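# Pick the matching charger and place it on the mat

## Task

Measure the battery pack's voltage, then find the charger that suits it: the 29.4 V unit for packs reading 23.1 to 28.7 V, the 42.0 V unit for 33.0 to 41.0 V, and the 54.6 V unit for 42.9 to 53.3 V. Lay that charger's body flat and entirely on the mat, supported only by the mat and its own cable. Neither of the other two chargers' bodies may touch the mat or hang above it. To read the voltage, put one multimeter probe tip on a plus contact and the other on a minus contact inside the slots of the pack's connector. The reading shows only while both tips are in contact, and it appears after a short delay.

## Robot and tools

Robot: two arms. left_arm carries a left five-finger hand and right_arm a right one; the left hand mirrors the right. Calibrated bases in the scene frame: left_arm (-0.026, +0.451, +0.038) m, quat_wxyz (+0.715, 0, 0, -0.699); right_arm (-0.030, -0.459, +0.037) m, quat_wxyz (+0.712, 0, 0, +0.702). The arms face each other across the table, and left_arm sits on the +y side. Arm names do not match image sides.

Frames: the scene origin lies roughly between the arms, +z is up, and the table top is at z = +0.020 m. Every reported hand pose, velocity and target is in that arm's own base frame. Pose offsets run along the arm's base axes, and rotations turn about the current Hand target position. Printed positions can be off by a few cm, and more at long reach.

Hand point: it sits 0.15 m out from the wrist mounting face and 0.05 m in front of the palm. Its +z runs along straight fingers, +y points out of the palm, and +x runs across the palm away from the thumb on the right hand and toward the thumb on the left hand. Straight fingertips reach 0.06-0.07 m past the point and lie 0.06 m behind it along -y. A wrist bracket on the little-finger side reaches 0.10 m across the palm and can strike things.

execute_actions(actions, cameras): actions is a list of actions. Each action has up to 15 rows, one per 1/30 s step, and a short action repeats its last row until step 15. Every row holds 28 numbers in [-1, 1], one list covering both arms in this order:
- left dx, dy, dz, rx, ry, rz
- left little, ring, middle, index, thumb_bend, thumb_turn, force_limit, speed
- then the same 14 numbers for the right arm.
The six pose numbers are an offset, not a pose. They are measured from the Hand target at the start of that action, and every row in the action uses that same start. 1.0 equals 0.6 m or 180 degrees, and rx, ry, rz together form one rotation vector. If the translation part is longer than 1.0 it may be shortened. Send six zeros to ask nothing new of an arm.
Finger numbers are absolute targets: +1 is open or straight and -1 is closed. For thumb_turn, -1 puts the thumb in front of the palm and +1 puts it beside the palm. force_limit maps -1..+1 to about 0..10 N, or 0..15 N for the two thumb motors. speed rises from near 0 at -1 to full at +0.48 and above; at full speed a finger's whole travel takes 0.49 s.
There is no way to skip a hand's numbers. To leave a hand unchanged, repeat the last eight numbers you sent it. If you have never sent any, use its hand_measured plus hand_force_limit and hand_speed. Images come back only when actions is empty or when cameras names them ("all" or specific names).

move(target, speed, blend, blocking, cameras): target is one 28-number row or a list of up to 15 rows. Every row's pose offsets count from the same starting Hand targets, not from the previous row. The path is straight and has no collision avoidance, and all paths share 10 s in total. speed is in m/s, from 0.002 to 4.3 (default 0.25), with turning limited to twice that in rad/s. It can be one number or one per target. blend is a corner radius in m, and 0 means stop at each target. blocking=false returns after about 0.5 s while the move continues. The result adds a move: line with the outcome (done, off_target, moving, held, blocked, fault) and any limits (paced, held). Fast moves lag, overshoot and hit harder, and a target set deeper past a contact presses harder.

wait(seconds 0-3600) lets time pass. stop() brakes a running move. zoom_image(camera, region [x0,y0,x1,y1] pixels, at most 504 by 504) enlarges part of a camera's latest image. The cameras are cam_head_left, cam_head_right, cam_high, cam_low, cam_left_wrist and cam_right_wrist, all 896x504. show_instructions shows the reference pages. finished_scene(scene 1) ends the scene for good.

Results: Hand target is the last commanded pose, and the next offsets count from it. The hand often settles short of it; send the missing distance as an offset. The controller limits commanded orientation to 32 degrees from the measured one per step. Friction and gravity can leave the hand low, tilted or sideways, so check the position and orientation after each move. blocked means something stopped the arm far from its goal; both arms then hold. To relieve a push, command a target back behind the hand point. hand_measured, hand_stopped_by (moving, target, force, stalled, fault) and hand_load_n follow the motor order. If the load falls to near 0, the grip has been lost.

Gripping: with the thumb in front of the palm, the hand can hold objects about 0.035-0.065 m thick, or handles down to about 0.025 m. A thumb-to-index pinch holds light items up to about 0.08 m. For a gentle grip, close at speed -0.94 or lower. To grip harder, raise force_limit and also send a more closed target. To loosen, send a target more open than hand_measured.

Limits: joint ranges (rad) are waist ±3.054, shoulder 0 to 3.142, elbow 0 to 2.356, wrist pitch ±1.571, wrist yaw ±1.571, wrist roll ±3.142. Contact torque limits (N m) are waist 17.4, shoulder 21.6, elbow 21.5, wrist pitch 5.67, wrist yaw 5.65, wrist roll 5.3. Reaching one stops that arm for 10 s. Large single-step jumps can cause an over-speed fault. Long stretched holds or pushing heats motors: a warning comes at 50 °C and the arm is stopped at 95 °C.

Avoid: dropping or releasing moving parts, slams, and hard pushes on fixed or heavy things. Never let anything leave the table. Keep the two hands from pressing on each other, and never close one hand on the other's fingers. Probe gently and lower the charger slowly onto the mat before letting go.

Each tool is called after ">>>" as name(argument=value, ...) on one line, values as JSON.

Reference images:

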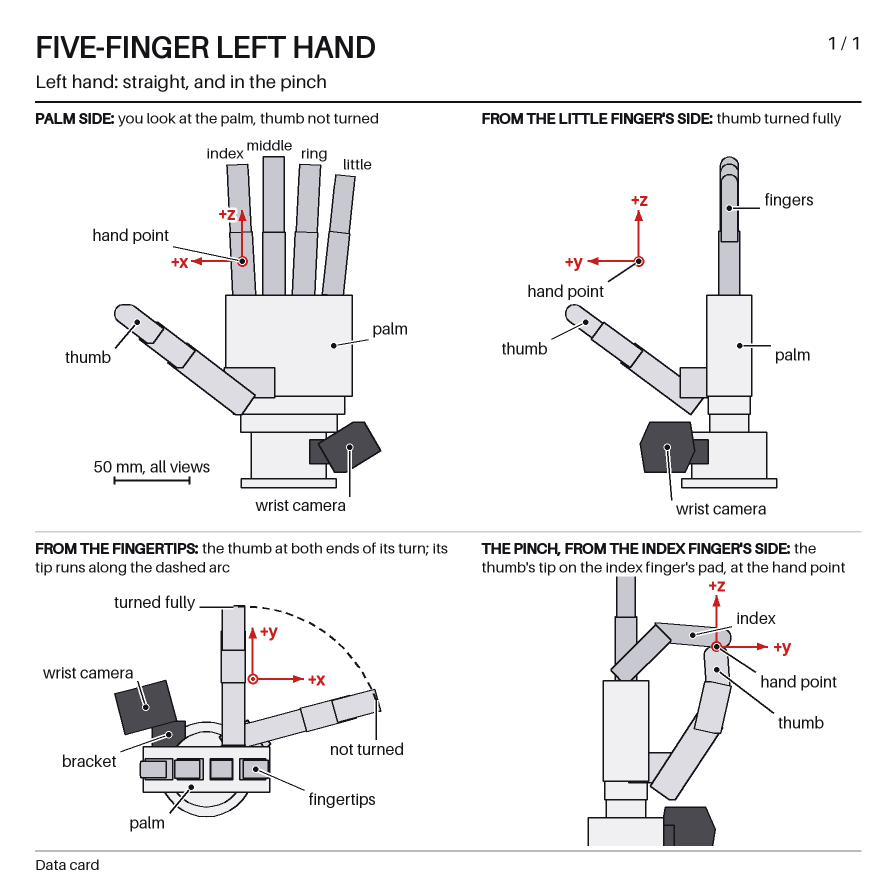

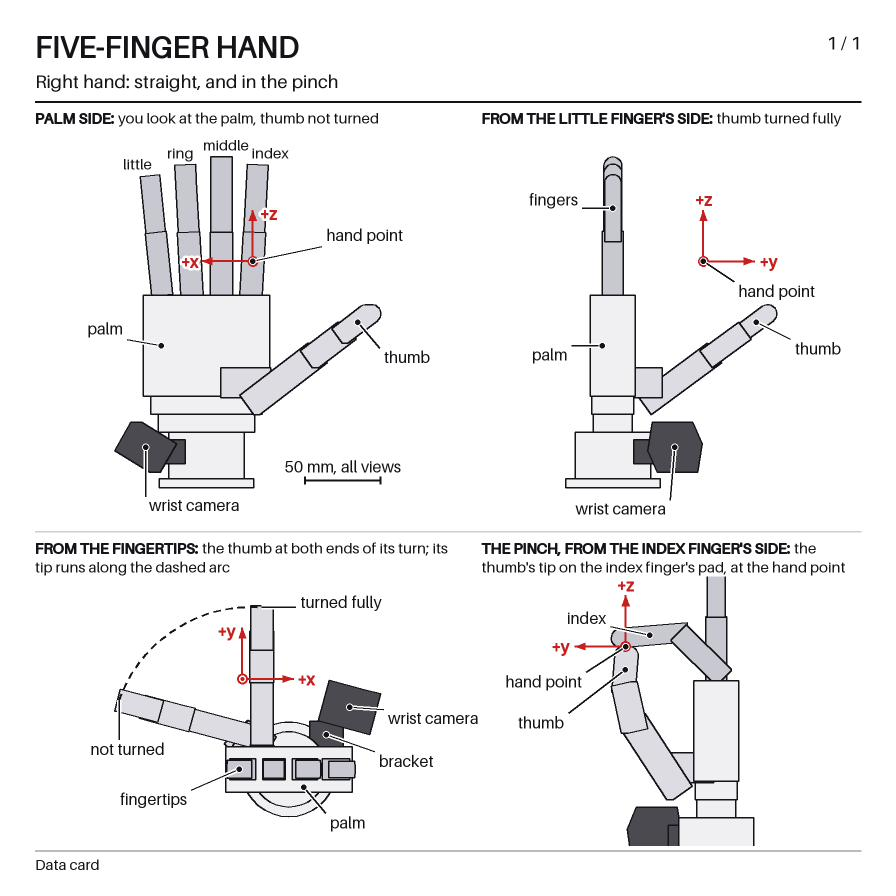

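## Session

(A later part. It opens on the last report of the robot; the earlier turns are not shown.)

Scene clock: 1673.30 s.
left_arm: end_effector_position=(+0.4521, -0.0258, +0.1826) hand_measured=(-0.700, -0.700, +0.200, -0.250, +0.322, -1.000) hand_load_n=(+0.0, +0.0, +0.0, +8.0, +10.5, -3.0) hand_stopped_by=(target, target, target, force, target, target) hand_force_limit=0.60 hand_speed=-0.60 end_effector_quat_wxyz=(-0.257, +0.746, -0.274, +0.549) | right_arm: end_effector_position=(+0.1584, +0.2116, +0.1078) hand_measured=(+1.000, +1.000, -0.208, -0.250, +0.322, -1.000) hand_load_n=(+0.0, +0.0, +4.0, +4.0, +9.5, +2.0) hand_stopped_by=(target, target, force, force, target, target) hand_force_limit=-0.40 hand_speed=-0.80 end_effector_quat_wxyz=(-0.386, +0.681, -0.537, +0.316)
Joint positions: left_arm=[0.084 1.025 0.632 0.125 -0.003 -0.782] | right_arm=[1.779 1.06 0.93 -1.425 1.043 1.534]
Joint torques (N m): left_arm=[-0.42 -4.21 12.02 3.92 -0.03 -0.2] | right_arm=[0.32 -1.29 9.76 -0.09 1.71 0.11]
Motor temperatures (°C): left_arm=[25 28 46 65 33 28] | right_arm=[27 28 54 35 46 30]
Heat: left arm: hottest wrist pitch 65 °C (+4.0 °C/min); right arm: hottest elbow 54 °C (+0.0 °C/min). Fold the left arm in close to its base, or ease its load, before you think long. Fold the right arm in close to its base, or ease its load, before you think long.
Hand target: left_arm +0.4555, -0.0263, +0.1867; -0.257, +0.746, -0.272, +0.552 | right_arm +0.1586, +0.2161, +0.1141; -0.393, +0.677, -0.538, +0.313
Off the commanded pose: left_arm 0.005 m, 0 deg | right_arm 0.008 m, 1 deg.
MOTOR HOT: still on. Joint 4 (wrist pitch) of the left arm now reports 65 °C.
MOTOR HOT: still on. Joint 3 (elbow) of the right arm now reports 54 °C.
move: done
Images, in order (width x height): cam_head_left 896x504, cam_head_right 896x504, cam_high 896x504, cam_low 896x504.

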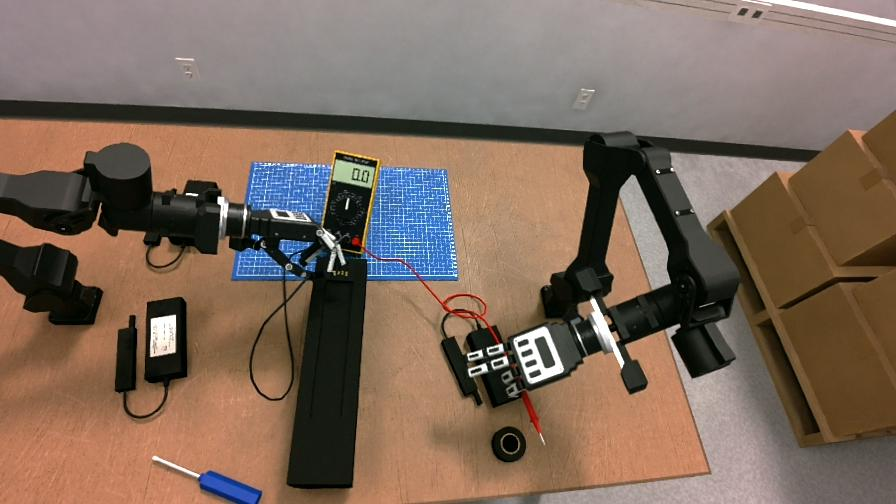

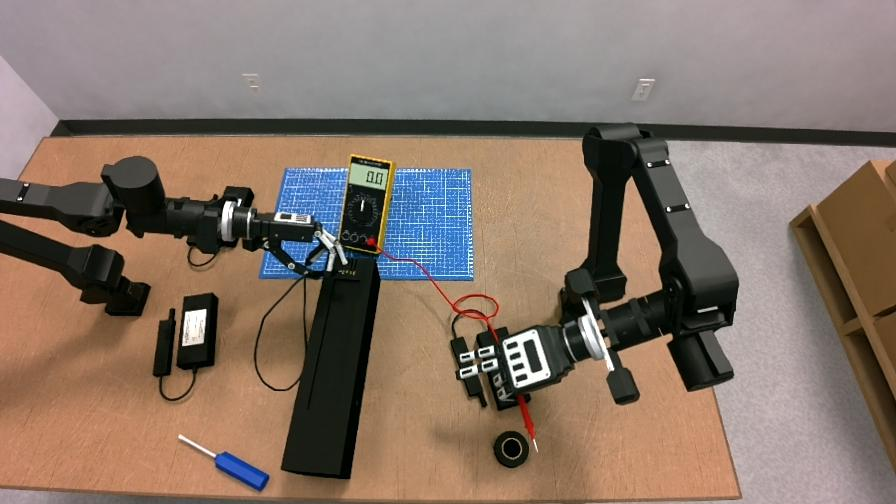

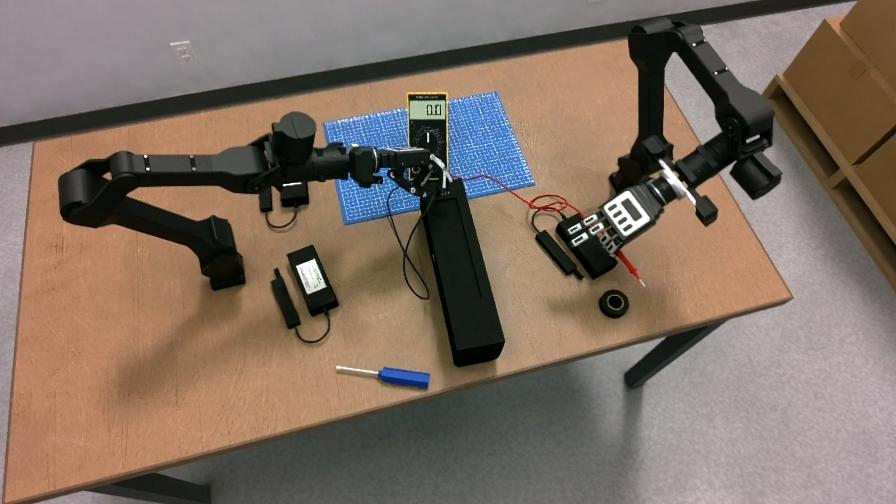

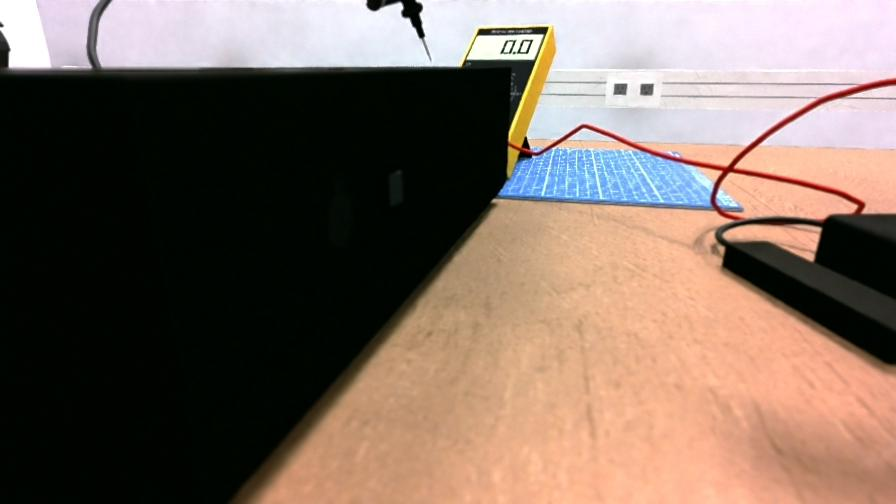

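>>> move(target=[0.002,0,-0.0262,0,0,0,-0.7,-0.7,0.2,-0.35,0.32,-1,0.6,-0.6,0,0,0,0,0,0,1,1,-0.4,-0.4,0.32,-1,-0.4,-0.8], speed=0.02, cameras=["cam_high", "cam_low", "cam_head_left", "cam_head_right"])

>>> zoom_image(camera="cam_head_left", region=[310, 250, 360, 290])

>>> zoom_image(camera="cam_head_right", region=[320, 250, 370, 290])

>>> zoom_image(camera="cam_low", region=[380, 20, 480, 90])

Scene clock: 1683.17 s.
left_arm: end_effector_position=(+0.4580, -0.0253, +0.1851) hand_measured=(-0.700, -0.700, +0.200, -0.250, +0.322, -1.000) hand_load_n=(+0.0, +0.0, +0.0, +8.0, +10.0, -3.0) hand_stopped_by=(target, target, target, force, target, target) hand_force_limit=0.60 hand_speed=-0.60 end_effector_quat_wxyz=(-0.262, +0.737, -0.270, +0.561) | right_arm: end_effector_position=(+0.1584, +0.2116, +0.1078) hand_measured=(+1.000, +1.000, -0.208, -0.250, +0.322, -1.000) hand_load_n=(+0.0, +0.0, +4.0, +4.0, +9.5, +2.0) hand_stopped_by=(target, target, force, force, target, target) hand_force_limit=-0.40 hand_speed=-0.80 end_effector_quat_wxyz=(-0.386, +0.681, -0.537, +0.316)
Joint positions: left_arm=[0.084 1.044 0.611 0.198 -0.003 -0.783] | right_arm=[1.779 1.06 0.93 -1.425 1.043 1.534]
Joint torques (N m): left_arm=[-0.32 -4.32 8.26 3.96 -0.08 -0.23] | right_arm=[0.29 -1.27 9.72 -0.1 1.71 0.1]
Motor temperatures (°C): left_arm=[25 28 47 66 33 28] | right_arm=[27 28 54 35 47 30]
Heat: left arm: hottest wrist pitch 66 °C (+5.1 °C/min); right arm: hottest elbow 54 °C (+0.0 °C/min). Fold the left arm in close to its base, or ease its load, before you think long. Fold the right arm in close to its base, or ease its load, before you think long.
Hand target: left_arm +0.4567, -0.0264, +0.1712; -0.257, +0.745, -0.272, +0.552 | right_arm +0.1586, +0.2161, +0.1141; -0.393, +0.677, -0.538, +0.313
Off the commanded pose: left_arm 0.014 m, 2 deg | right_arm 0.008 m, 1 deg.
MOTOR HOT: still on. Joint 4 (wrist pitch) of the left arm now reports 66 °C.
MOTOR HOT: still on. Joint 3 (elbow) of the right arm now reports 54 °C.
move: off_target (left_arm)
Images, in order (width x height): cam_head_left 896x504, cam_head_right 896x504, cam_high 896x504, cam_low 896x504.

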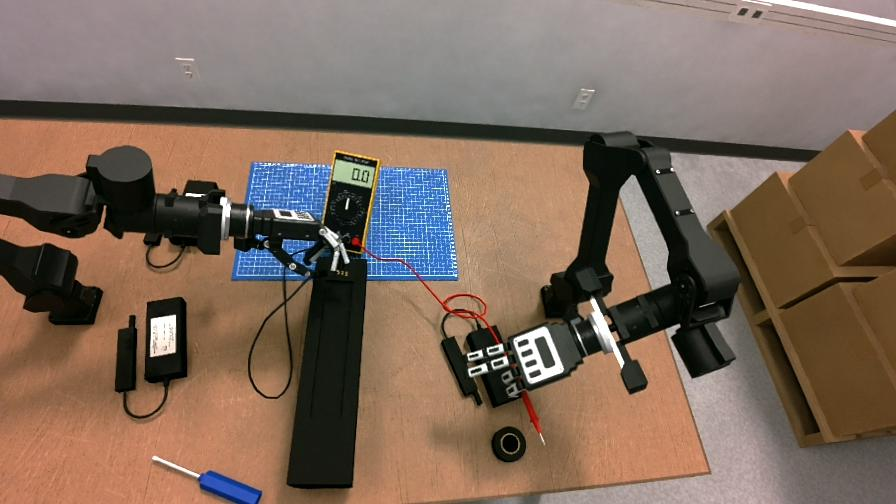

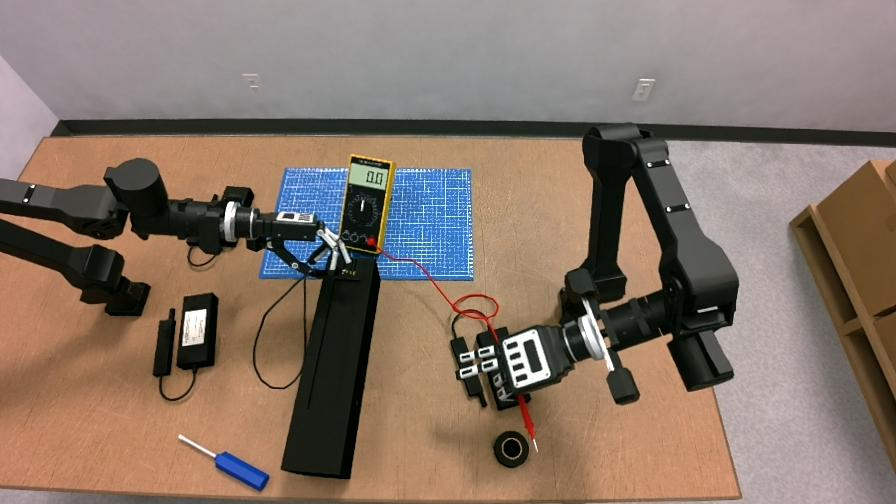

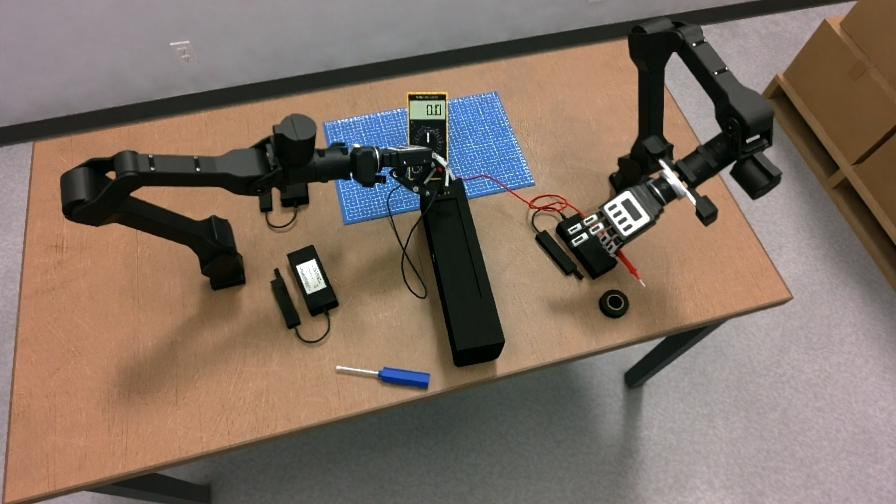

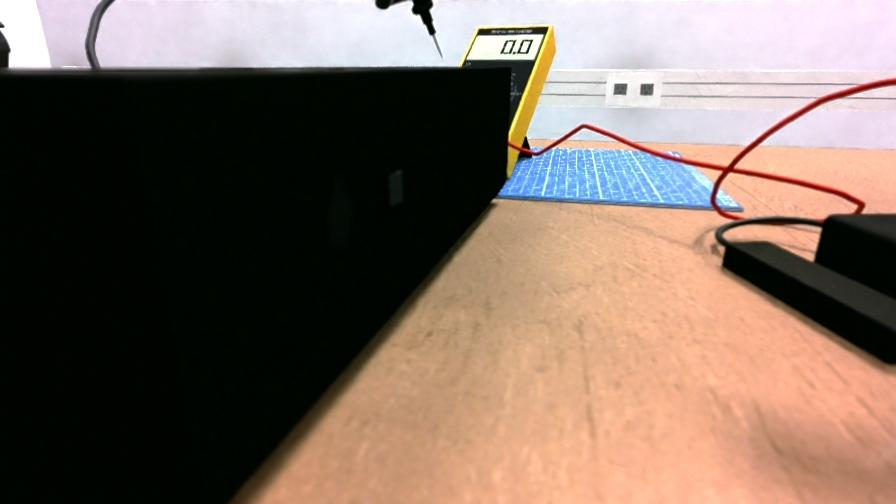

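Scaled by 10.080 from the camera's image (finer frame: 1280x720).

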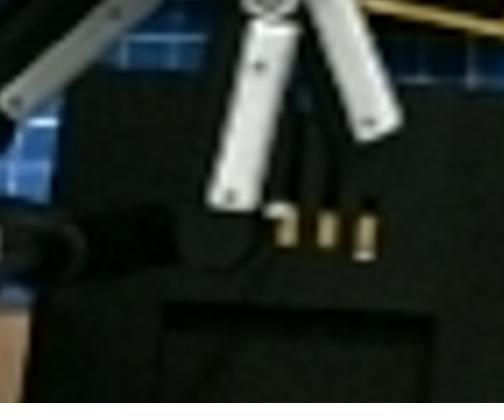

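Scaled by 10.080 from the camera's image (finer frame: 1280x720).

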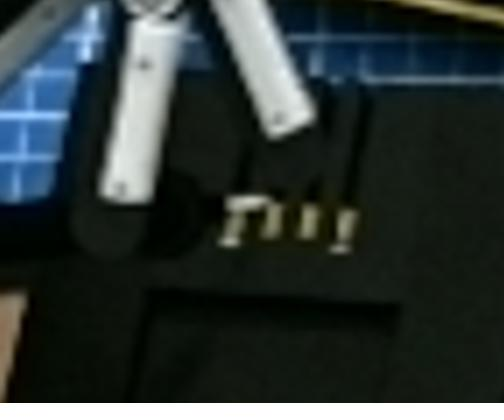

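Scaled by 5.040 from the camera's image (finer frame: 1280x720).

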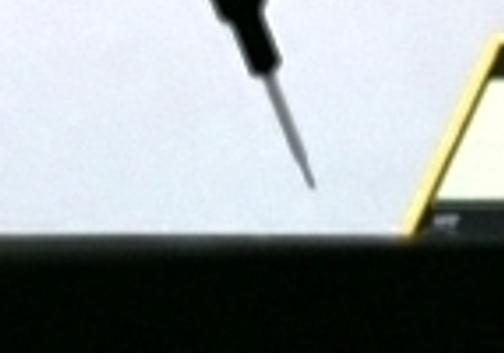

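>>> execute_actions(actions=[[[-0.003,0,0,0,0,0,-0.7,-0.7,0.2,-0.35,0.32,-1,0.6,-0.6,0,0,0,0,0,0,1,1,-0.4,-0.4,0.32,-1,-0.4,-0.8]]], cameras=["cam_low", "cam_head_left", "cam_head_right"])

>>> zoom_image(camera="cam_head_left", region=[310, 250, 360, 290])

>>> zoom_image(camera="cam_head_right", region=[320, 250, 370, 290])

>>> zoom_image(camera="cam_low", region=[380, 20, 480, 90])

Scene clock: 1692.97 s.
left_arm: end_effector_position=(+0.4572, -0.0253, +0.1824) hand_measured=(-0.700, -0.700, +0.200, -0.250, +0.322, -1.000) hand_load_n=(+0.0, +0.0, +0.0, +8.0, +10.0, -3.0) hand_stopped_by=(target, target, target, force, target, target) hand_force_limit=0.60 hand_speed=-0.60 end_effector_quat_wxyz=(-0.262, +0.739, -0.271, +0.559) | right_arm: end_effector_position=(+0.1584, +0.2116, +0.1078) hand_measured=(+1.000, +1.000, -0.208, -0.250, +0.322, -1.000) hand_load_n=(+0.0, -0.5, +4.0, +4.0, +9.0, +2.0) hand_stopped_by=(target, target, force, force, target, target) hand_force_limit=-0.40 hand_speed=-0.80 end_effector_quat_wxyz=(-0.386, +0.681, -0.537, +0.316)
Joint positions: left_arm=[0.084 1.044 0.607 0.196 -0.003 -0.783] | right_arm=[1.779 1.06 0.93 -1.425 1.043 1.534]
Joint torques (N m): left_arm=[-0.18 -5.15 8.22 3.78 -0.07 -0.21] | right_arm=[0.33 -1.26 9.73 -0.1 1.69 0.11]
Motor temperatures (°C): left_arm=[25 28 47 71 33 28] | right_arm=[27 28 54 34 47 30]
Heat: left arm: hottest wrist pitch 71 °C (+9.0 °C/min); right arm: hottest elbow 54 °C (+0.0 °C/min). Fold the left arm in close to its base, or ease its load, before you think long. Fold the right arm in close to its base, or ease its load, before you think long.
Hand target: left_arm +0.4549, -0.0264, +0.1711; -0.257, +0.745, -0.272, +0.552 | right_arm +0.1586, +0.2161, +0.1141; -0.393, +0.677, -0.538, +0.313
Off the commanded pose: left_arm 0.011 m, 1 deg | right_arm 0.008 m, 1 deg.
MOTOR HOT: still on. Joint 4 (wrist pitch) of the left arm now reports 71 °C.
MOTOR HOT: still on. Joint 3 (elbow) of the right arm now reports 54 °C.
Step readings (end_effector_position of left_arm | right_arm):
0: (+0.4580, -0.0253, +0.1851) | (+0.1584, +0.2116, +0.1078)
1: (+0.4579, -0.0253, +0.1848) | (+0.1584, +0.2116, +0.1078)
2: (+0.4578, -0.0253, +0.1846) | (+0.1584, +0.2116, +0.1078)
4: (+0.4576, -0.0253, +0.1836) | (+0.1584, +0.2116, +0.1078)
8: (+0.4572, -0.0253, +0.1824) | (+0.1584, +0.2116, +0.1078)
15: (+0.4572, -0.0253, +0.1824) | (+0.1584, +0.2116, +0.1078)
Images, in order (width x height): cam_head_left 896x504, cam_head_right 896x504, cam_low 896x504.

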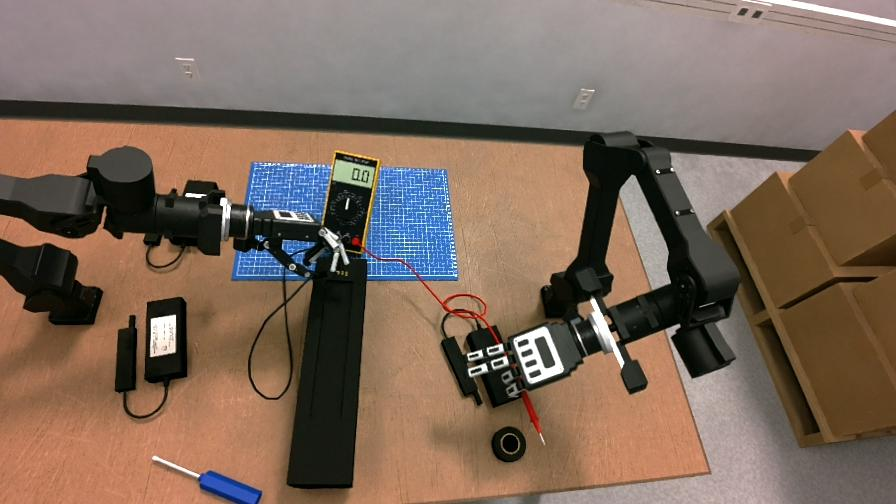

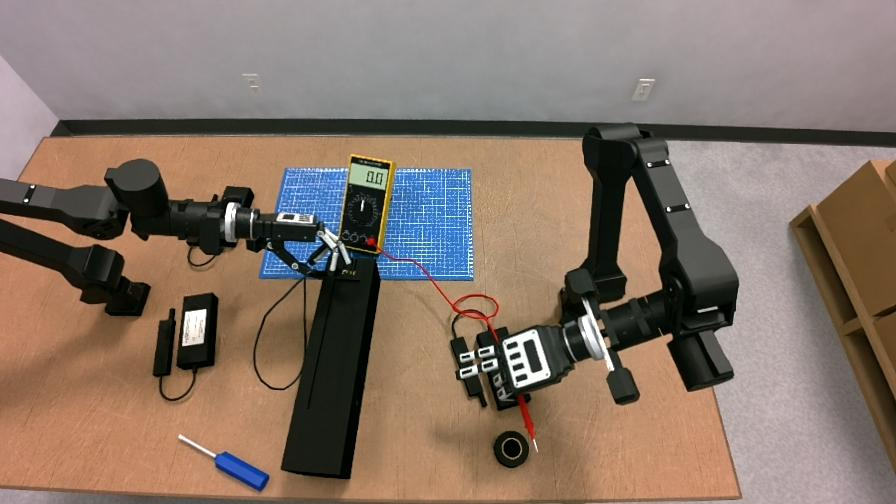

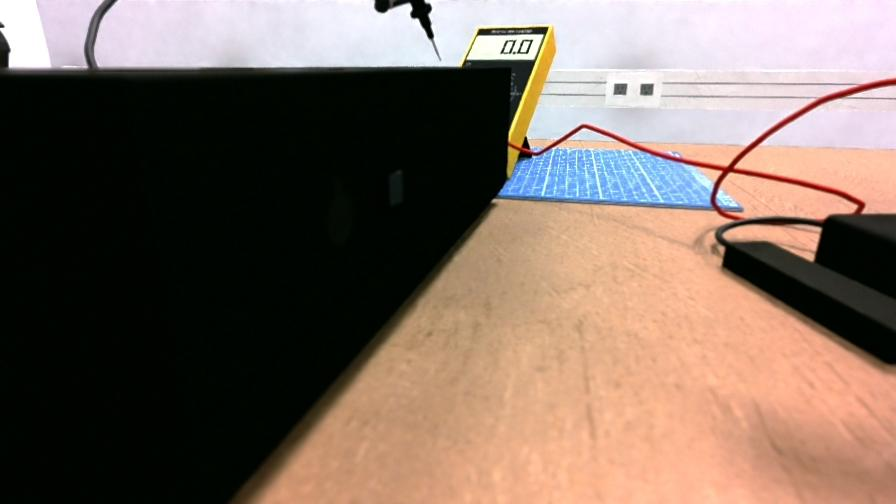

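Scaled by 10.080 from the camera's image (finer frame: 1280x720).

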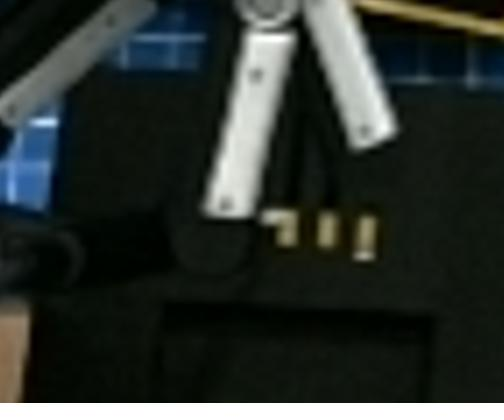

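Scaled by 10.080 from the camera's image (finer frame: 1280x720).

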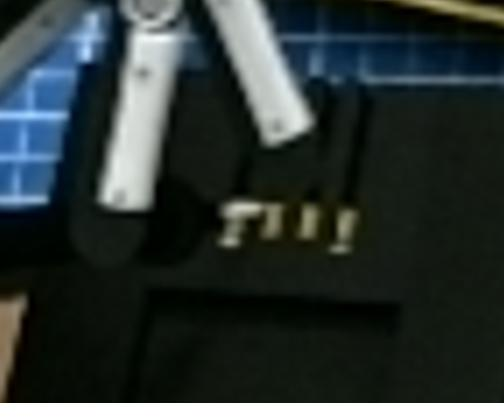

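Scaled by 5.040 from the camera's image (finer frame: 1280x720).

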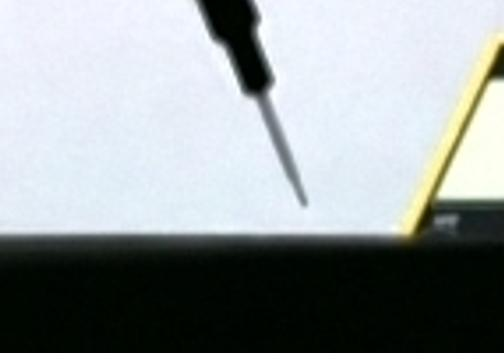

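>>> move(target=[[-0.2,0,0.0833,-0.0212,0.2491,0,-0.7,-0.7,0.2,-0.35,0.32,-1,0.6,-0.6,0,0,0.1765,0,0,0,1,1,-0.4,-0.4,0.32,-1,-0.4,-0.8],[-0.2,0,0.0833,-0.0212,0.2491,0,-0.7,-0.7,0.2,-0.35,0.32,-1,0.6,-0.6,0.4357,0,0.1765,-0.1968,-0.1138,0.0552,1,1,-0.4,-0.4,0.32,-1,-0.4,-0.8],[-0.2,0,0.0833,-0.0212,0.2491,0,-0.7,-0.7,0.2,-0.35,0.32,-1,0.6,-0.6,0.4357,-0.3935,0.1765,-0.3936,-0.2276,0.1104,1,1,-0.4,-0.4,0.32,-1,-0.4,-0.8]], speed=0.2, blend=[0.02, 0.03, 0], cameras=["cam_high", "cam_low", "cam_head_left", "cam_head_right", "cam_right_wrist", "cam_left_wrist"])

Scene clock: 1743.27 s.
left_arm: end_effector_position=(+0.3322, -0.0275, +0.2216) hand_measured=(-0.700, -0.700, +0.200, -0.250, +0.322, -1.000) hand_load_n=(+0.0, +0.0, +0.0, +8.5, +10.5, -1.5) hand_stopped_by=(target, target, target, force, target, target) hand_force_limit=0.60 hand_speed=-0.60 end_effector_quat_wxyz=(-0.110, +0.907, -0.331, +0.236) | right_arm: end_effector_position=(+0.4203, -0.0200, +0.2255) hand_measured=(+1.000, +1.000, -0.208, -0.250, +0.322, -1.000) hand_load_n=(+0.0, +0.0, +3.5, +4.0, +9.5, +2.5) hand_stopped_by=(target, target, force, force, target, target) hand_force_limit=-0.40 hand_speed=-0.80 end_effector_quat_wxyz=(-0.135, +0.705, +0.012, +0.697)
Joint positions: left_arm=[0.125 1.421 1.846 -1.469 0.019 -0.751] | right_arm=[-0.147 0.778 0.439 0.346 -0.354 -1.394]
Joint torques (N m): left_arm=[0.47 -4.64 9.16 2.08 0.09 0.06] | right_arm=[-0.22 -2.01 9.02 3.33 -0.14 -0.15]
Motor temperatures (°C): left_arm=[25 29 49 70 33 28] | right_arm=[27 28 52 37 46 30]
Heat: left arm: hottest wrist pitch 70 °C (+3.0 °C/min); right arm: hottest elbow 52 °C (-2.0 °C/min). Fold the left arm in close to its base, or ease its load, before you think long. Fold the right arm in close to its base, or ease its load, before you think long.
Hand target: left_arm +0.3349, -0.0263, +0.2211; -0.110, +0.907, -0.331, +0.234 | right_arm +0.4200, -0.0201, +0.2201; -0.134, +0.707, +0.013, +0.694
Off the commanded pose: left_arm 0.003 m, 0 deg | right_arm 0.006 m, 0 deg.
MOTOR HOT: still on. Joint 4 (wrist pitch) of the left arm now reports 70 °C.
MOTOR HOT: still on. Joint 3 (elbow) of the right arm now reports 52 °C.
move: done

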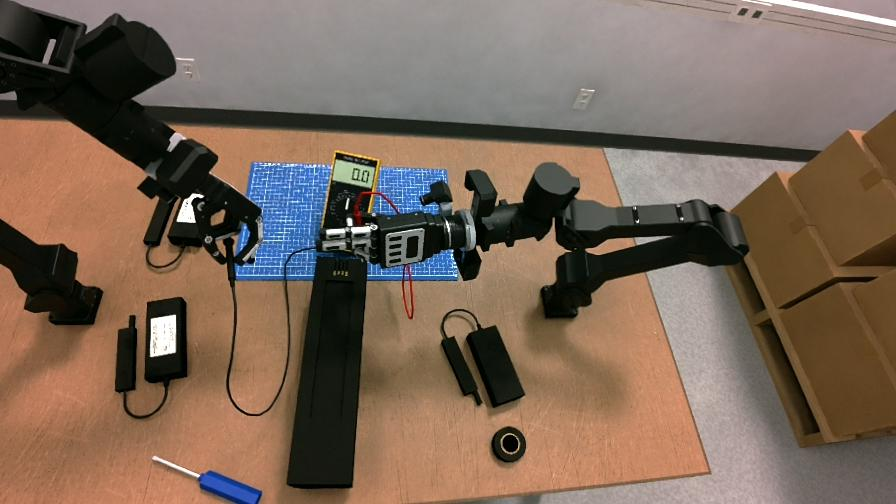

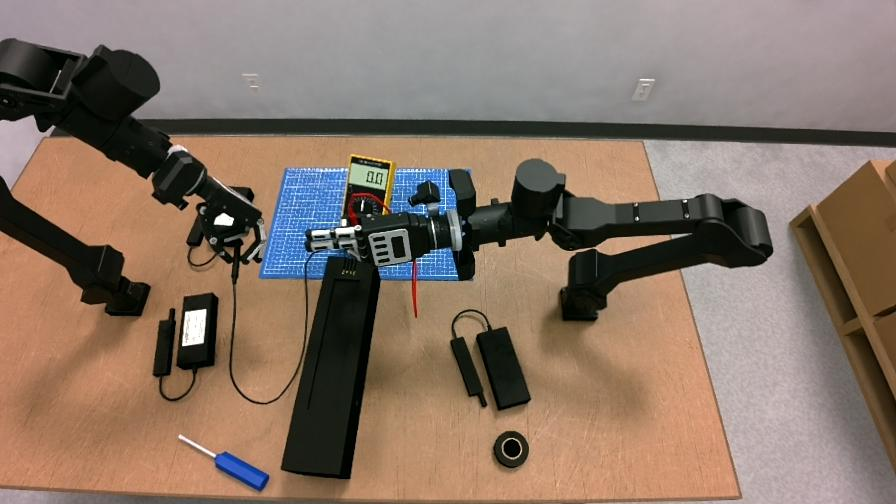

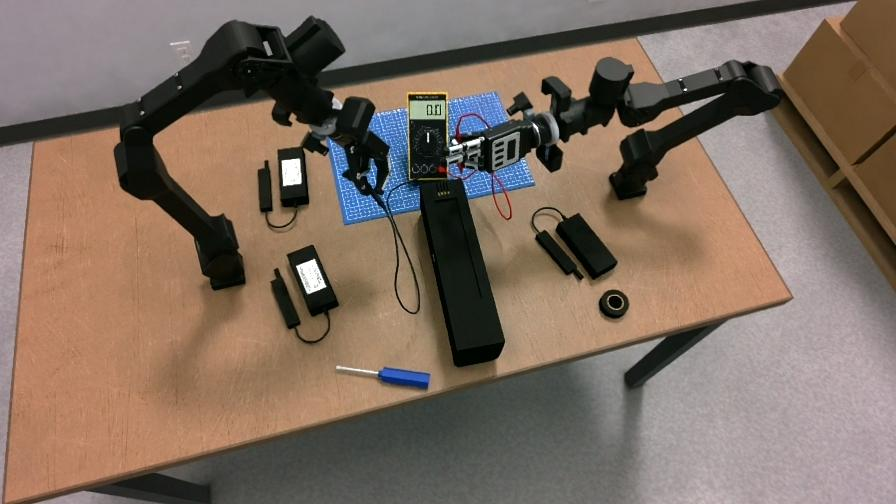

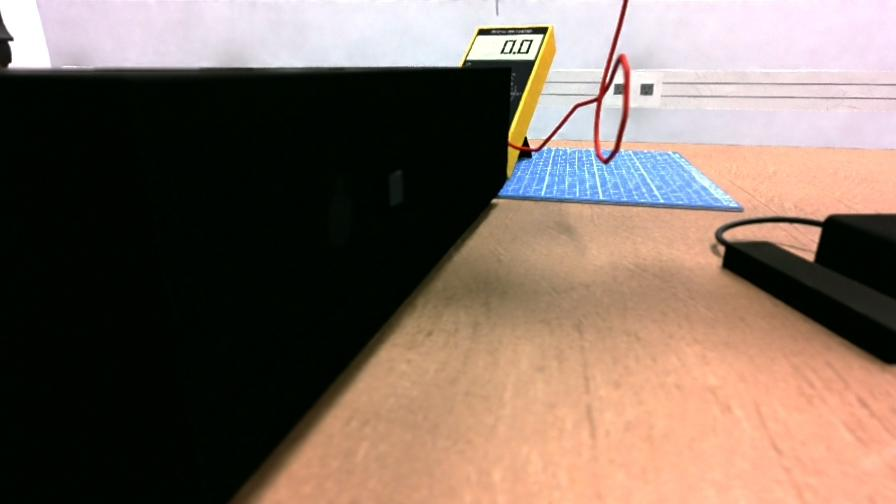

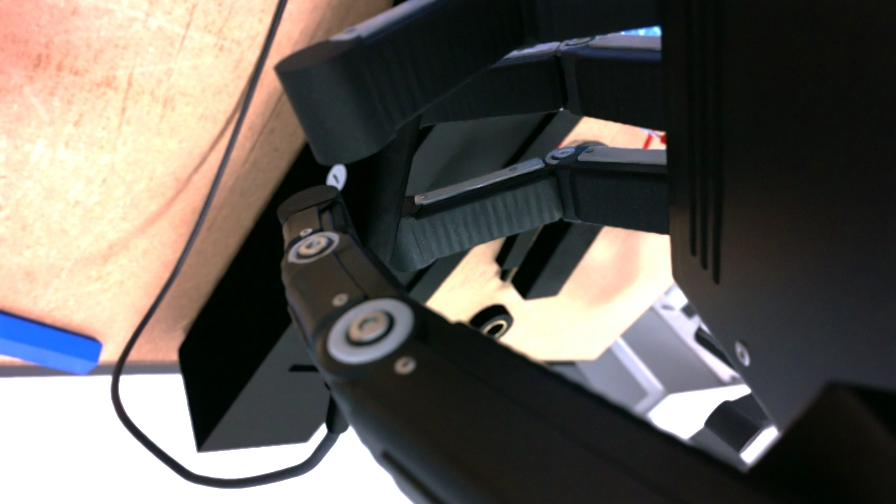

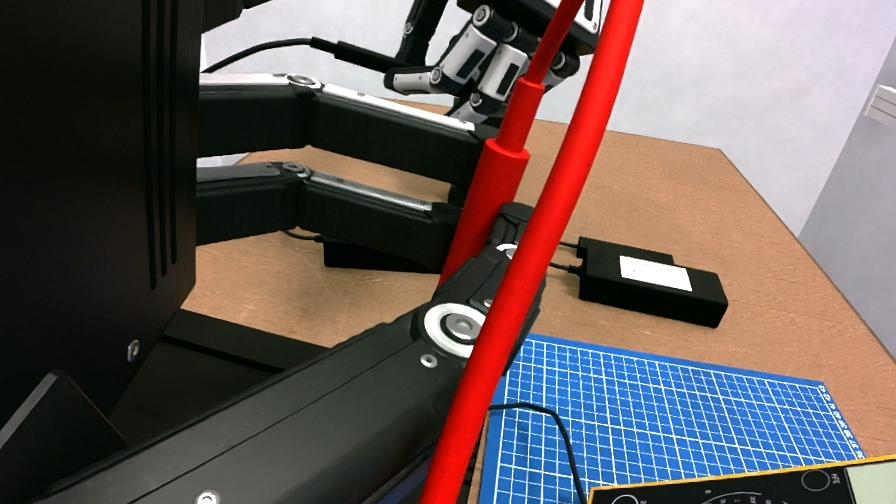

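>>> zoom_image(camera="cam_head_left", region=[300, 210, 420, 300])

>>> zoom_image(camera="cam_low", region=[440, 0, 660, 100])

Scaled by 4.200 from the camera's image (finer frame: 1280x720).

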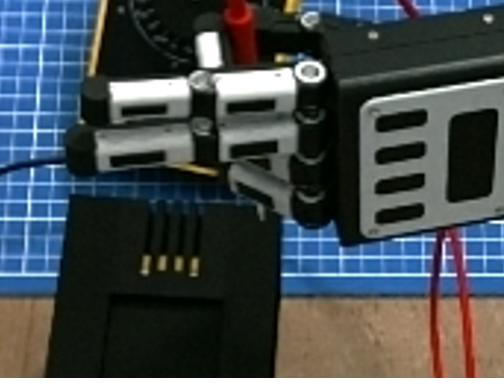

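Scaled by 2.291 from the camera's image (finer frame: 1280x720).

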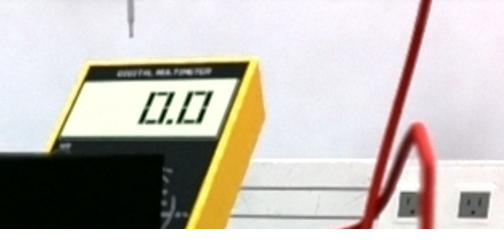

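>>> move(target=[0,0,0,0,0,0,-0.7,-0.7,0.2,-0.35,0.32,-1,0.6,-0.6,0.0483,0.0118,-0.0502,0,0,0,0.3,0.3,-0.4,-0.4,0.32,-1,-0.4,-0.8], speed=0.08, cameras=["cam_high", "cam_low", "cam_head_left", "cam_head_right"])

>>> zoom_image(camera="cam_head_left", region=[310, 240, 370, 290])

>>> zoom_image(camera="cam_head_right", region=[320, 240, 380, 290])

>>> zoom_image(camera="cam_low", region=[400, 0, 560, 90])

>>> zoom_image(camera="cam_high", region=[410, 160, 480, 210])

Scene clock: 1759.33 s.
left_arm: end_effector_position=(+0.3322, -0.0275, +0.2216) hand_measured=(-0.700, -0.700, +0.200, -0.250, +0.322, -1.000) hand_load_n=(+0.0, +0.0, +0.0, +8.0, +10.5, -1.5) hand_stopped_by=(target, target, target, force, target, target) hand_force_limit=0.60 hand_speed=-0.60 end_effector_quat_wxyz=(-0.110, +0.907, -0.331, +0.236) | right_arm: end_effector_position=(+0.4497, -0.0128, +0.1951) hand_measured=(+0.300, +0.300, -0.208, -0.250, +0.322, -1.000) hand_load_n=(+0.0, +0.0, +3.5, +4.0, +9.0, +2.0) hand_stopped_by=(target, target, force, force, target, target) hand_force_limit=-0.40 hand_speed=-0.80 end_effector_quat_wxyz=(-0.136, +0.705, +0.013, +0.696)
Joint positions: left_arm=[0.125 1.421 1.846 -1.469 0.019 -0.751] | right_arm=[-0.089 0.995 0.384 0.618 -0.301 -1.394]
Joint torques (N m): left_arm=[0.34 -4.86 8.9 2.11 0.12 0.03] | right_arm=[0.29 -2.79 8.75 3.36 0.2 -0.12]
Motor temperatures (°C): left_arm=[25 29 49 61 33 28] | right_arm=[27 29 49 46 43 30]
Heat: left arm: hottest wrist pitch 61 °C (-11.1 °C/min); right arm: hottest elbow 49 °C (-5.1 °C/min), its wrist pitch heating fast: 46 °C (+31.8 °C/min). Heating fast: the right arm's wrist pitch motor: a push or a pull is the cause, and it goes on while you think. Ease it with your next call, before anything else. Fold the left arm in close to its base, or ease its load, before you think long.
Hand target: left_arm +0.3349, -0.0263, +0.2211; -0.110, +0.907, -0.331, +0.234 | right_arm +0.4490, -0.0130, +0.1898; -0.135, +0.707, +0.013, +0.694
Off the commanded pose: left_arm 0.003 m, 0 deg | right_arm 0.005 m, 0 deg.
MOTOR HOT: still on. Joint 4 (wrist pitch) of the left arm now reports 61 °C.
MOTOR HOT: still on. Joint 3 (elbow) of the right arm now reports 49 °C.
move: done
Images, in order (width x height): cam_head_left 896x504, cam_head_right 896x504, cam_high 896x504, cam_low 896x504.

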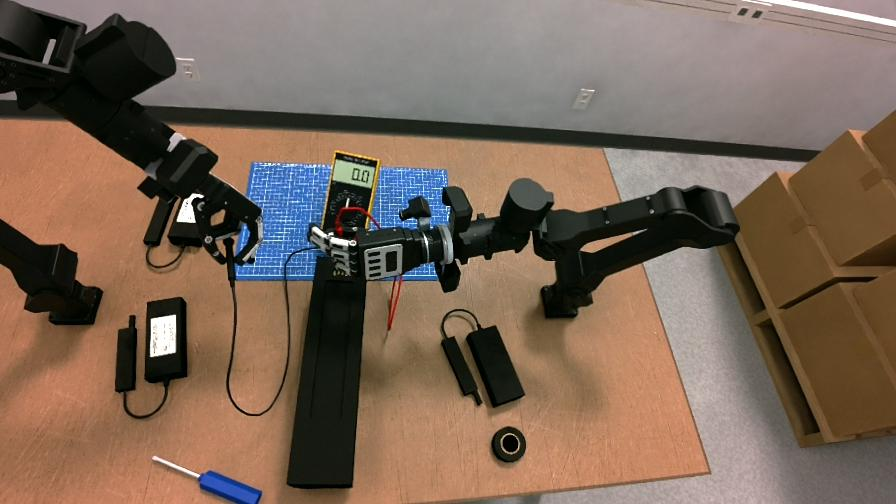

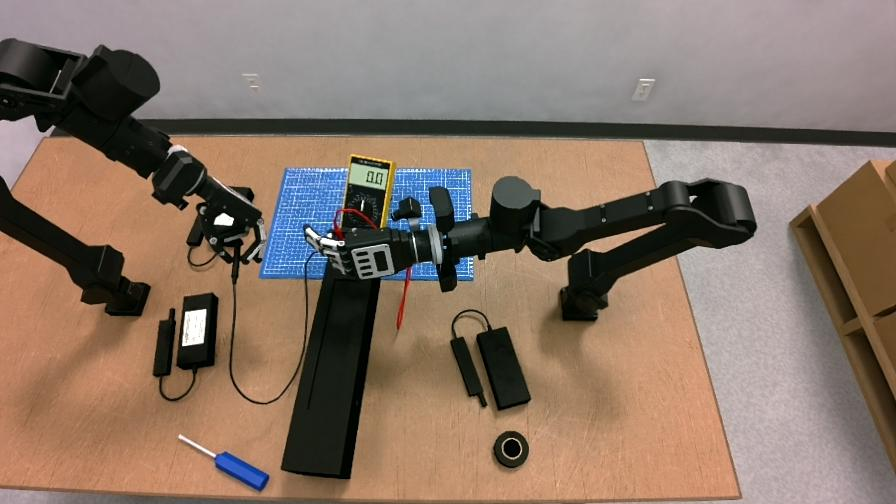

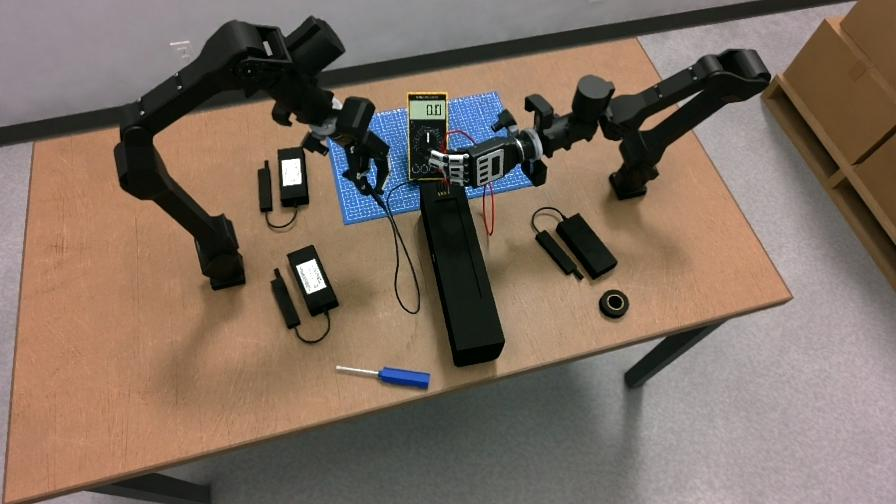

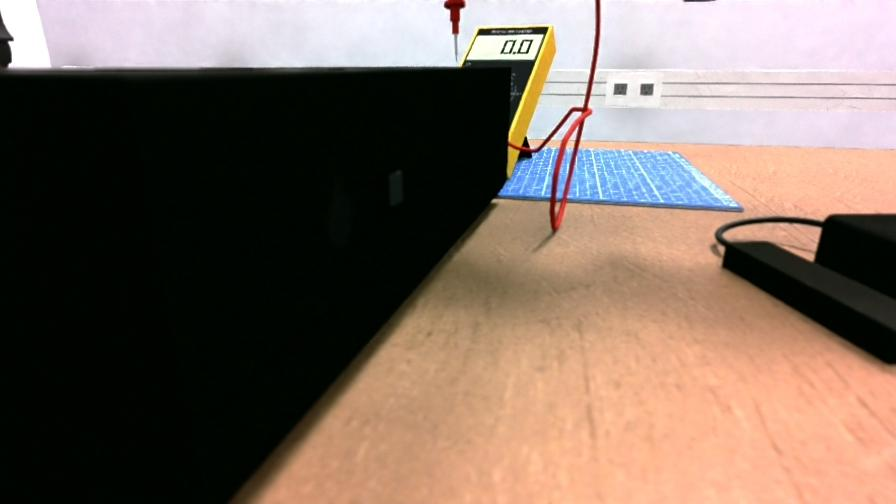

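Scaled by 8.400 from the camera's image (finer frame: 1280x720).

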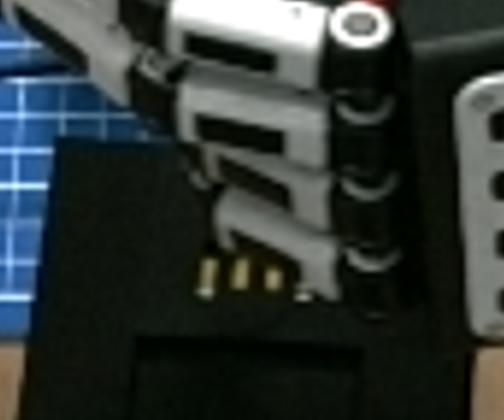

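Scaled by 8.400 from the camera's image (finer frame: 1280x720).

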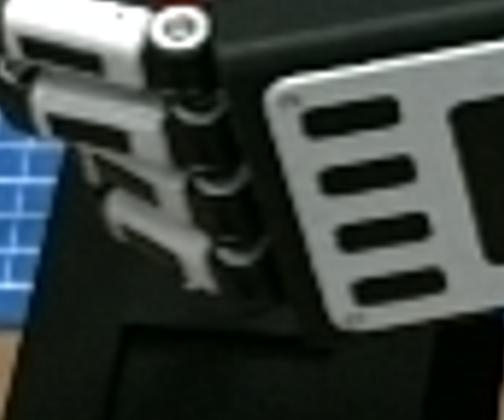

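Scaled by 3.150 from the camera's image (finer frame: 1280x720).

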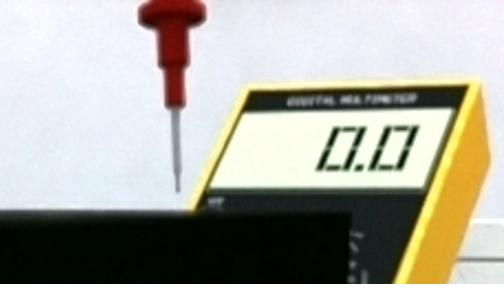

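Scaled by 7.200 from the camera's image (finer frame: 1280x720).

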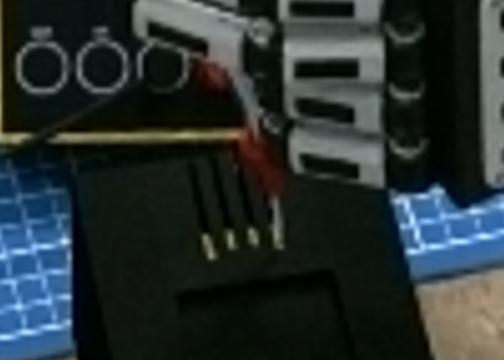

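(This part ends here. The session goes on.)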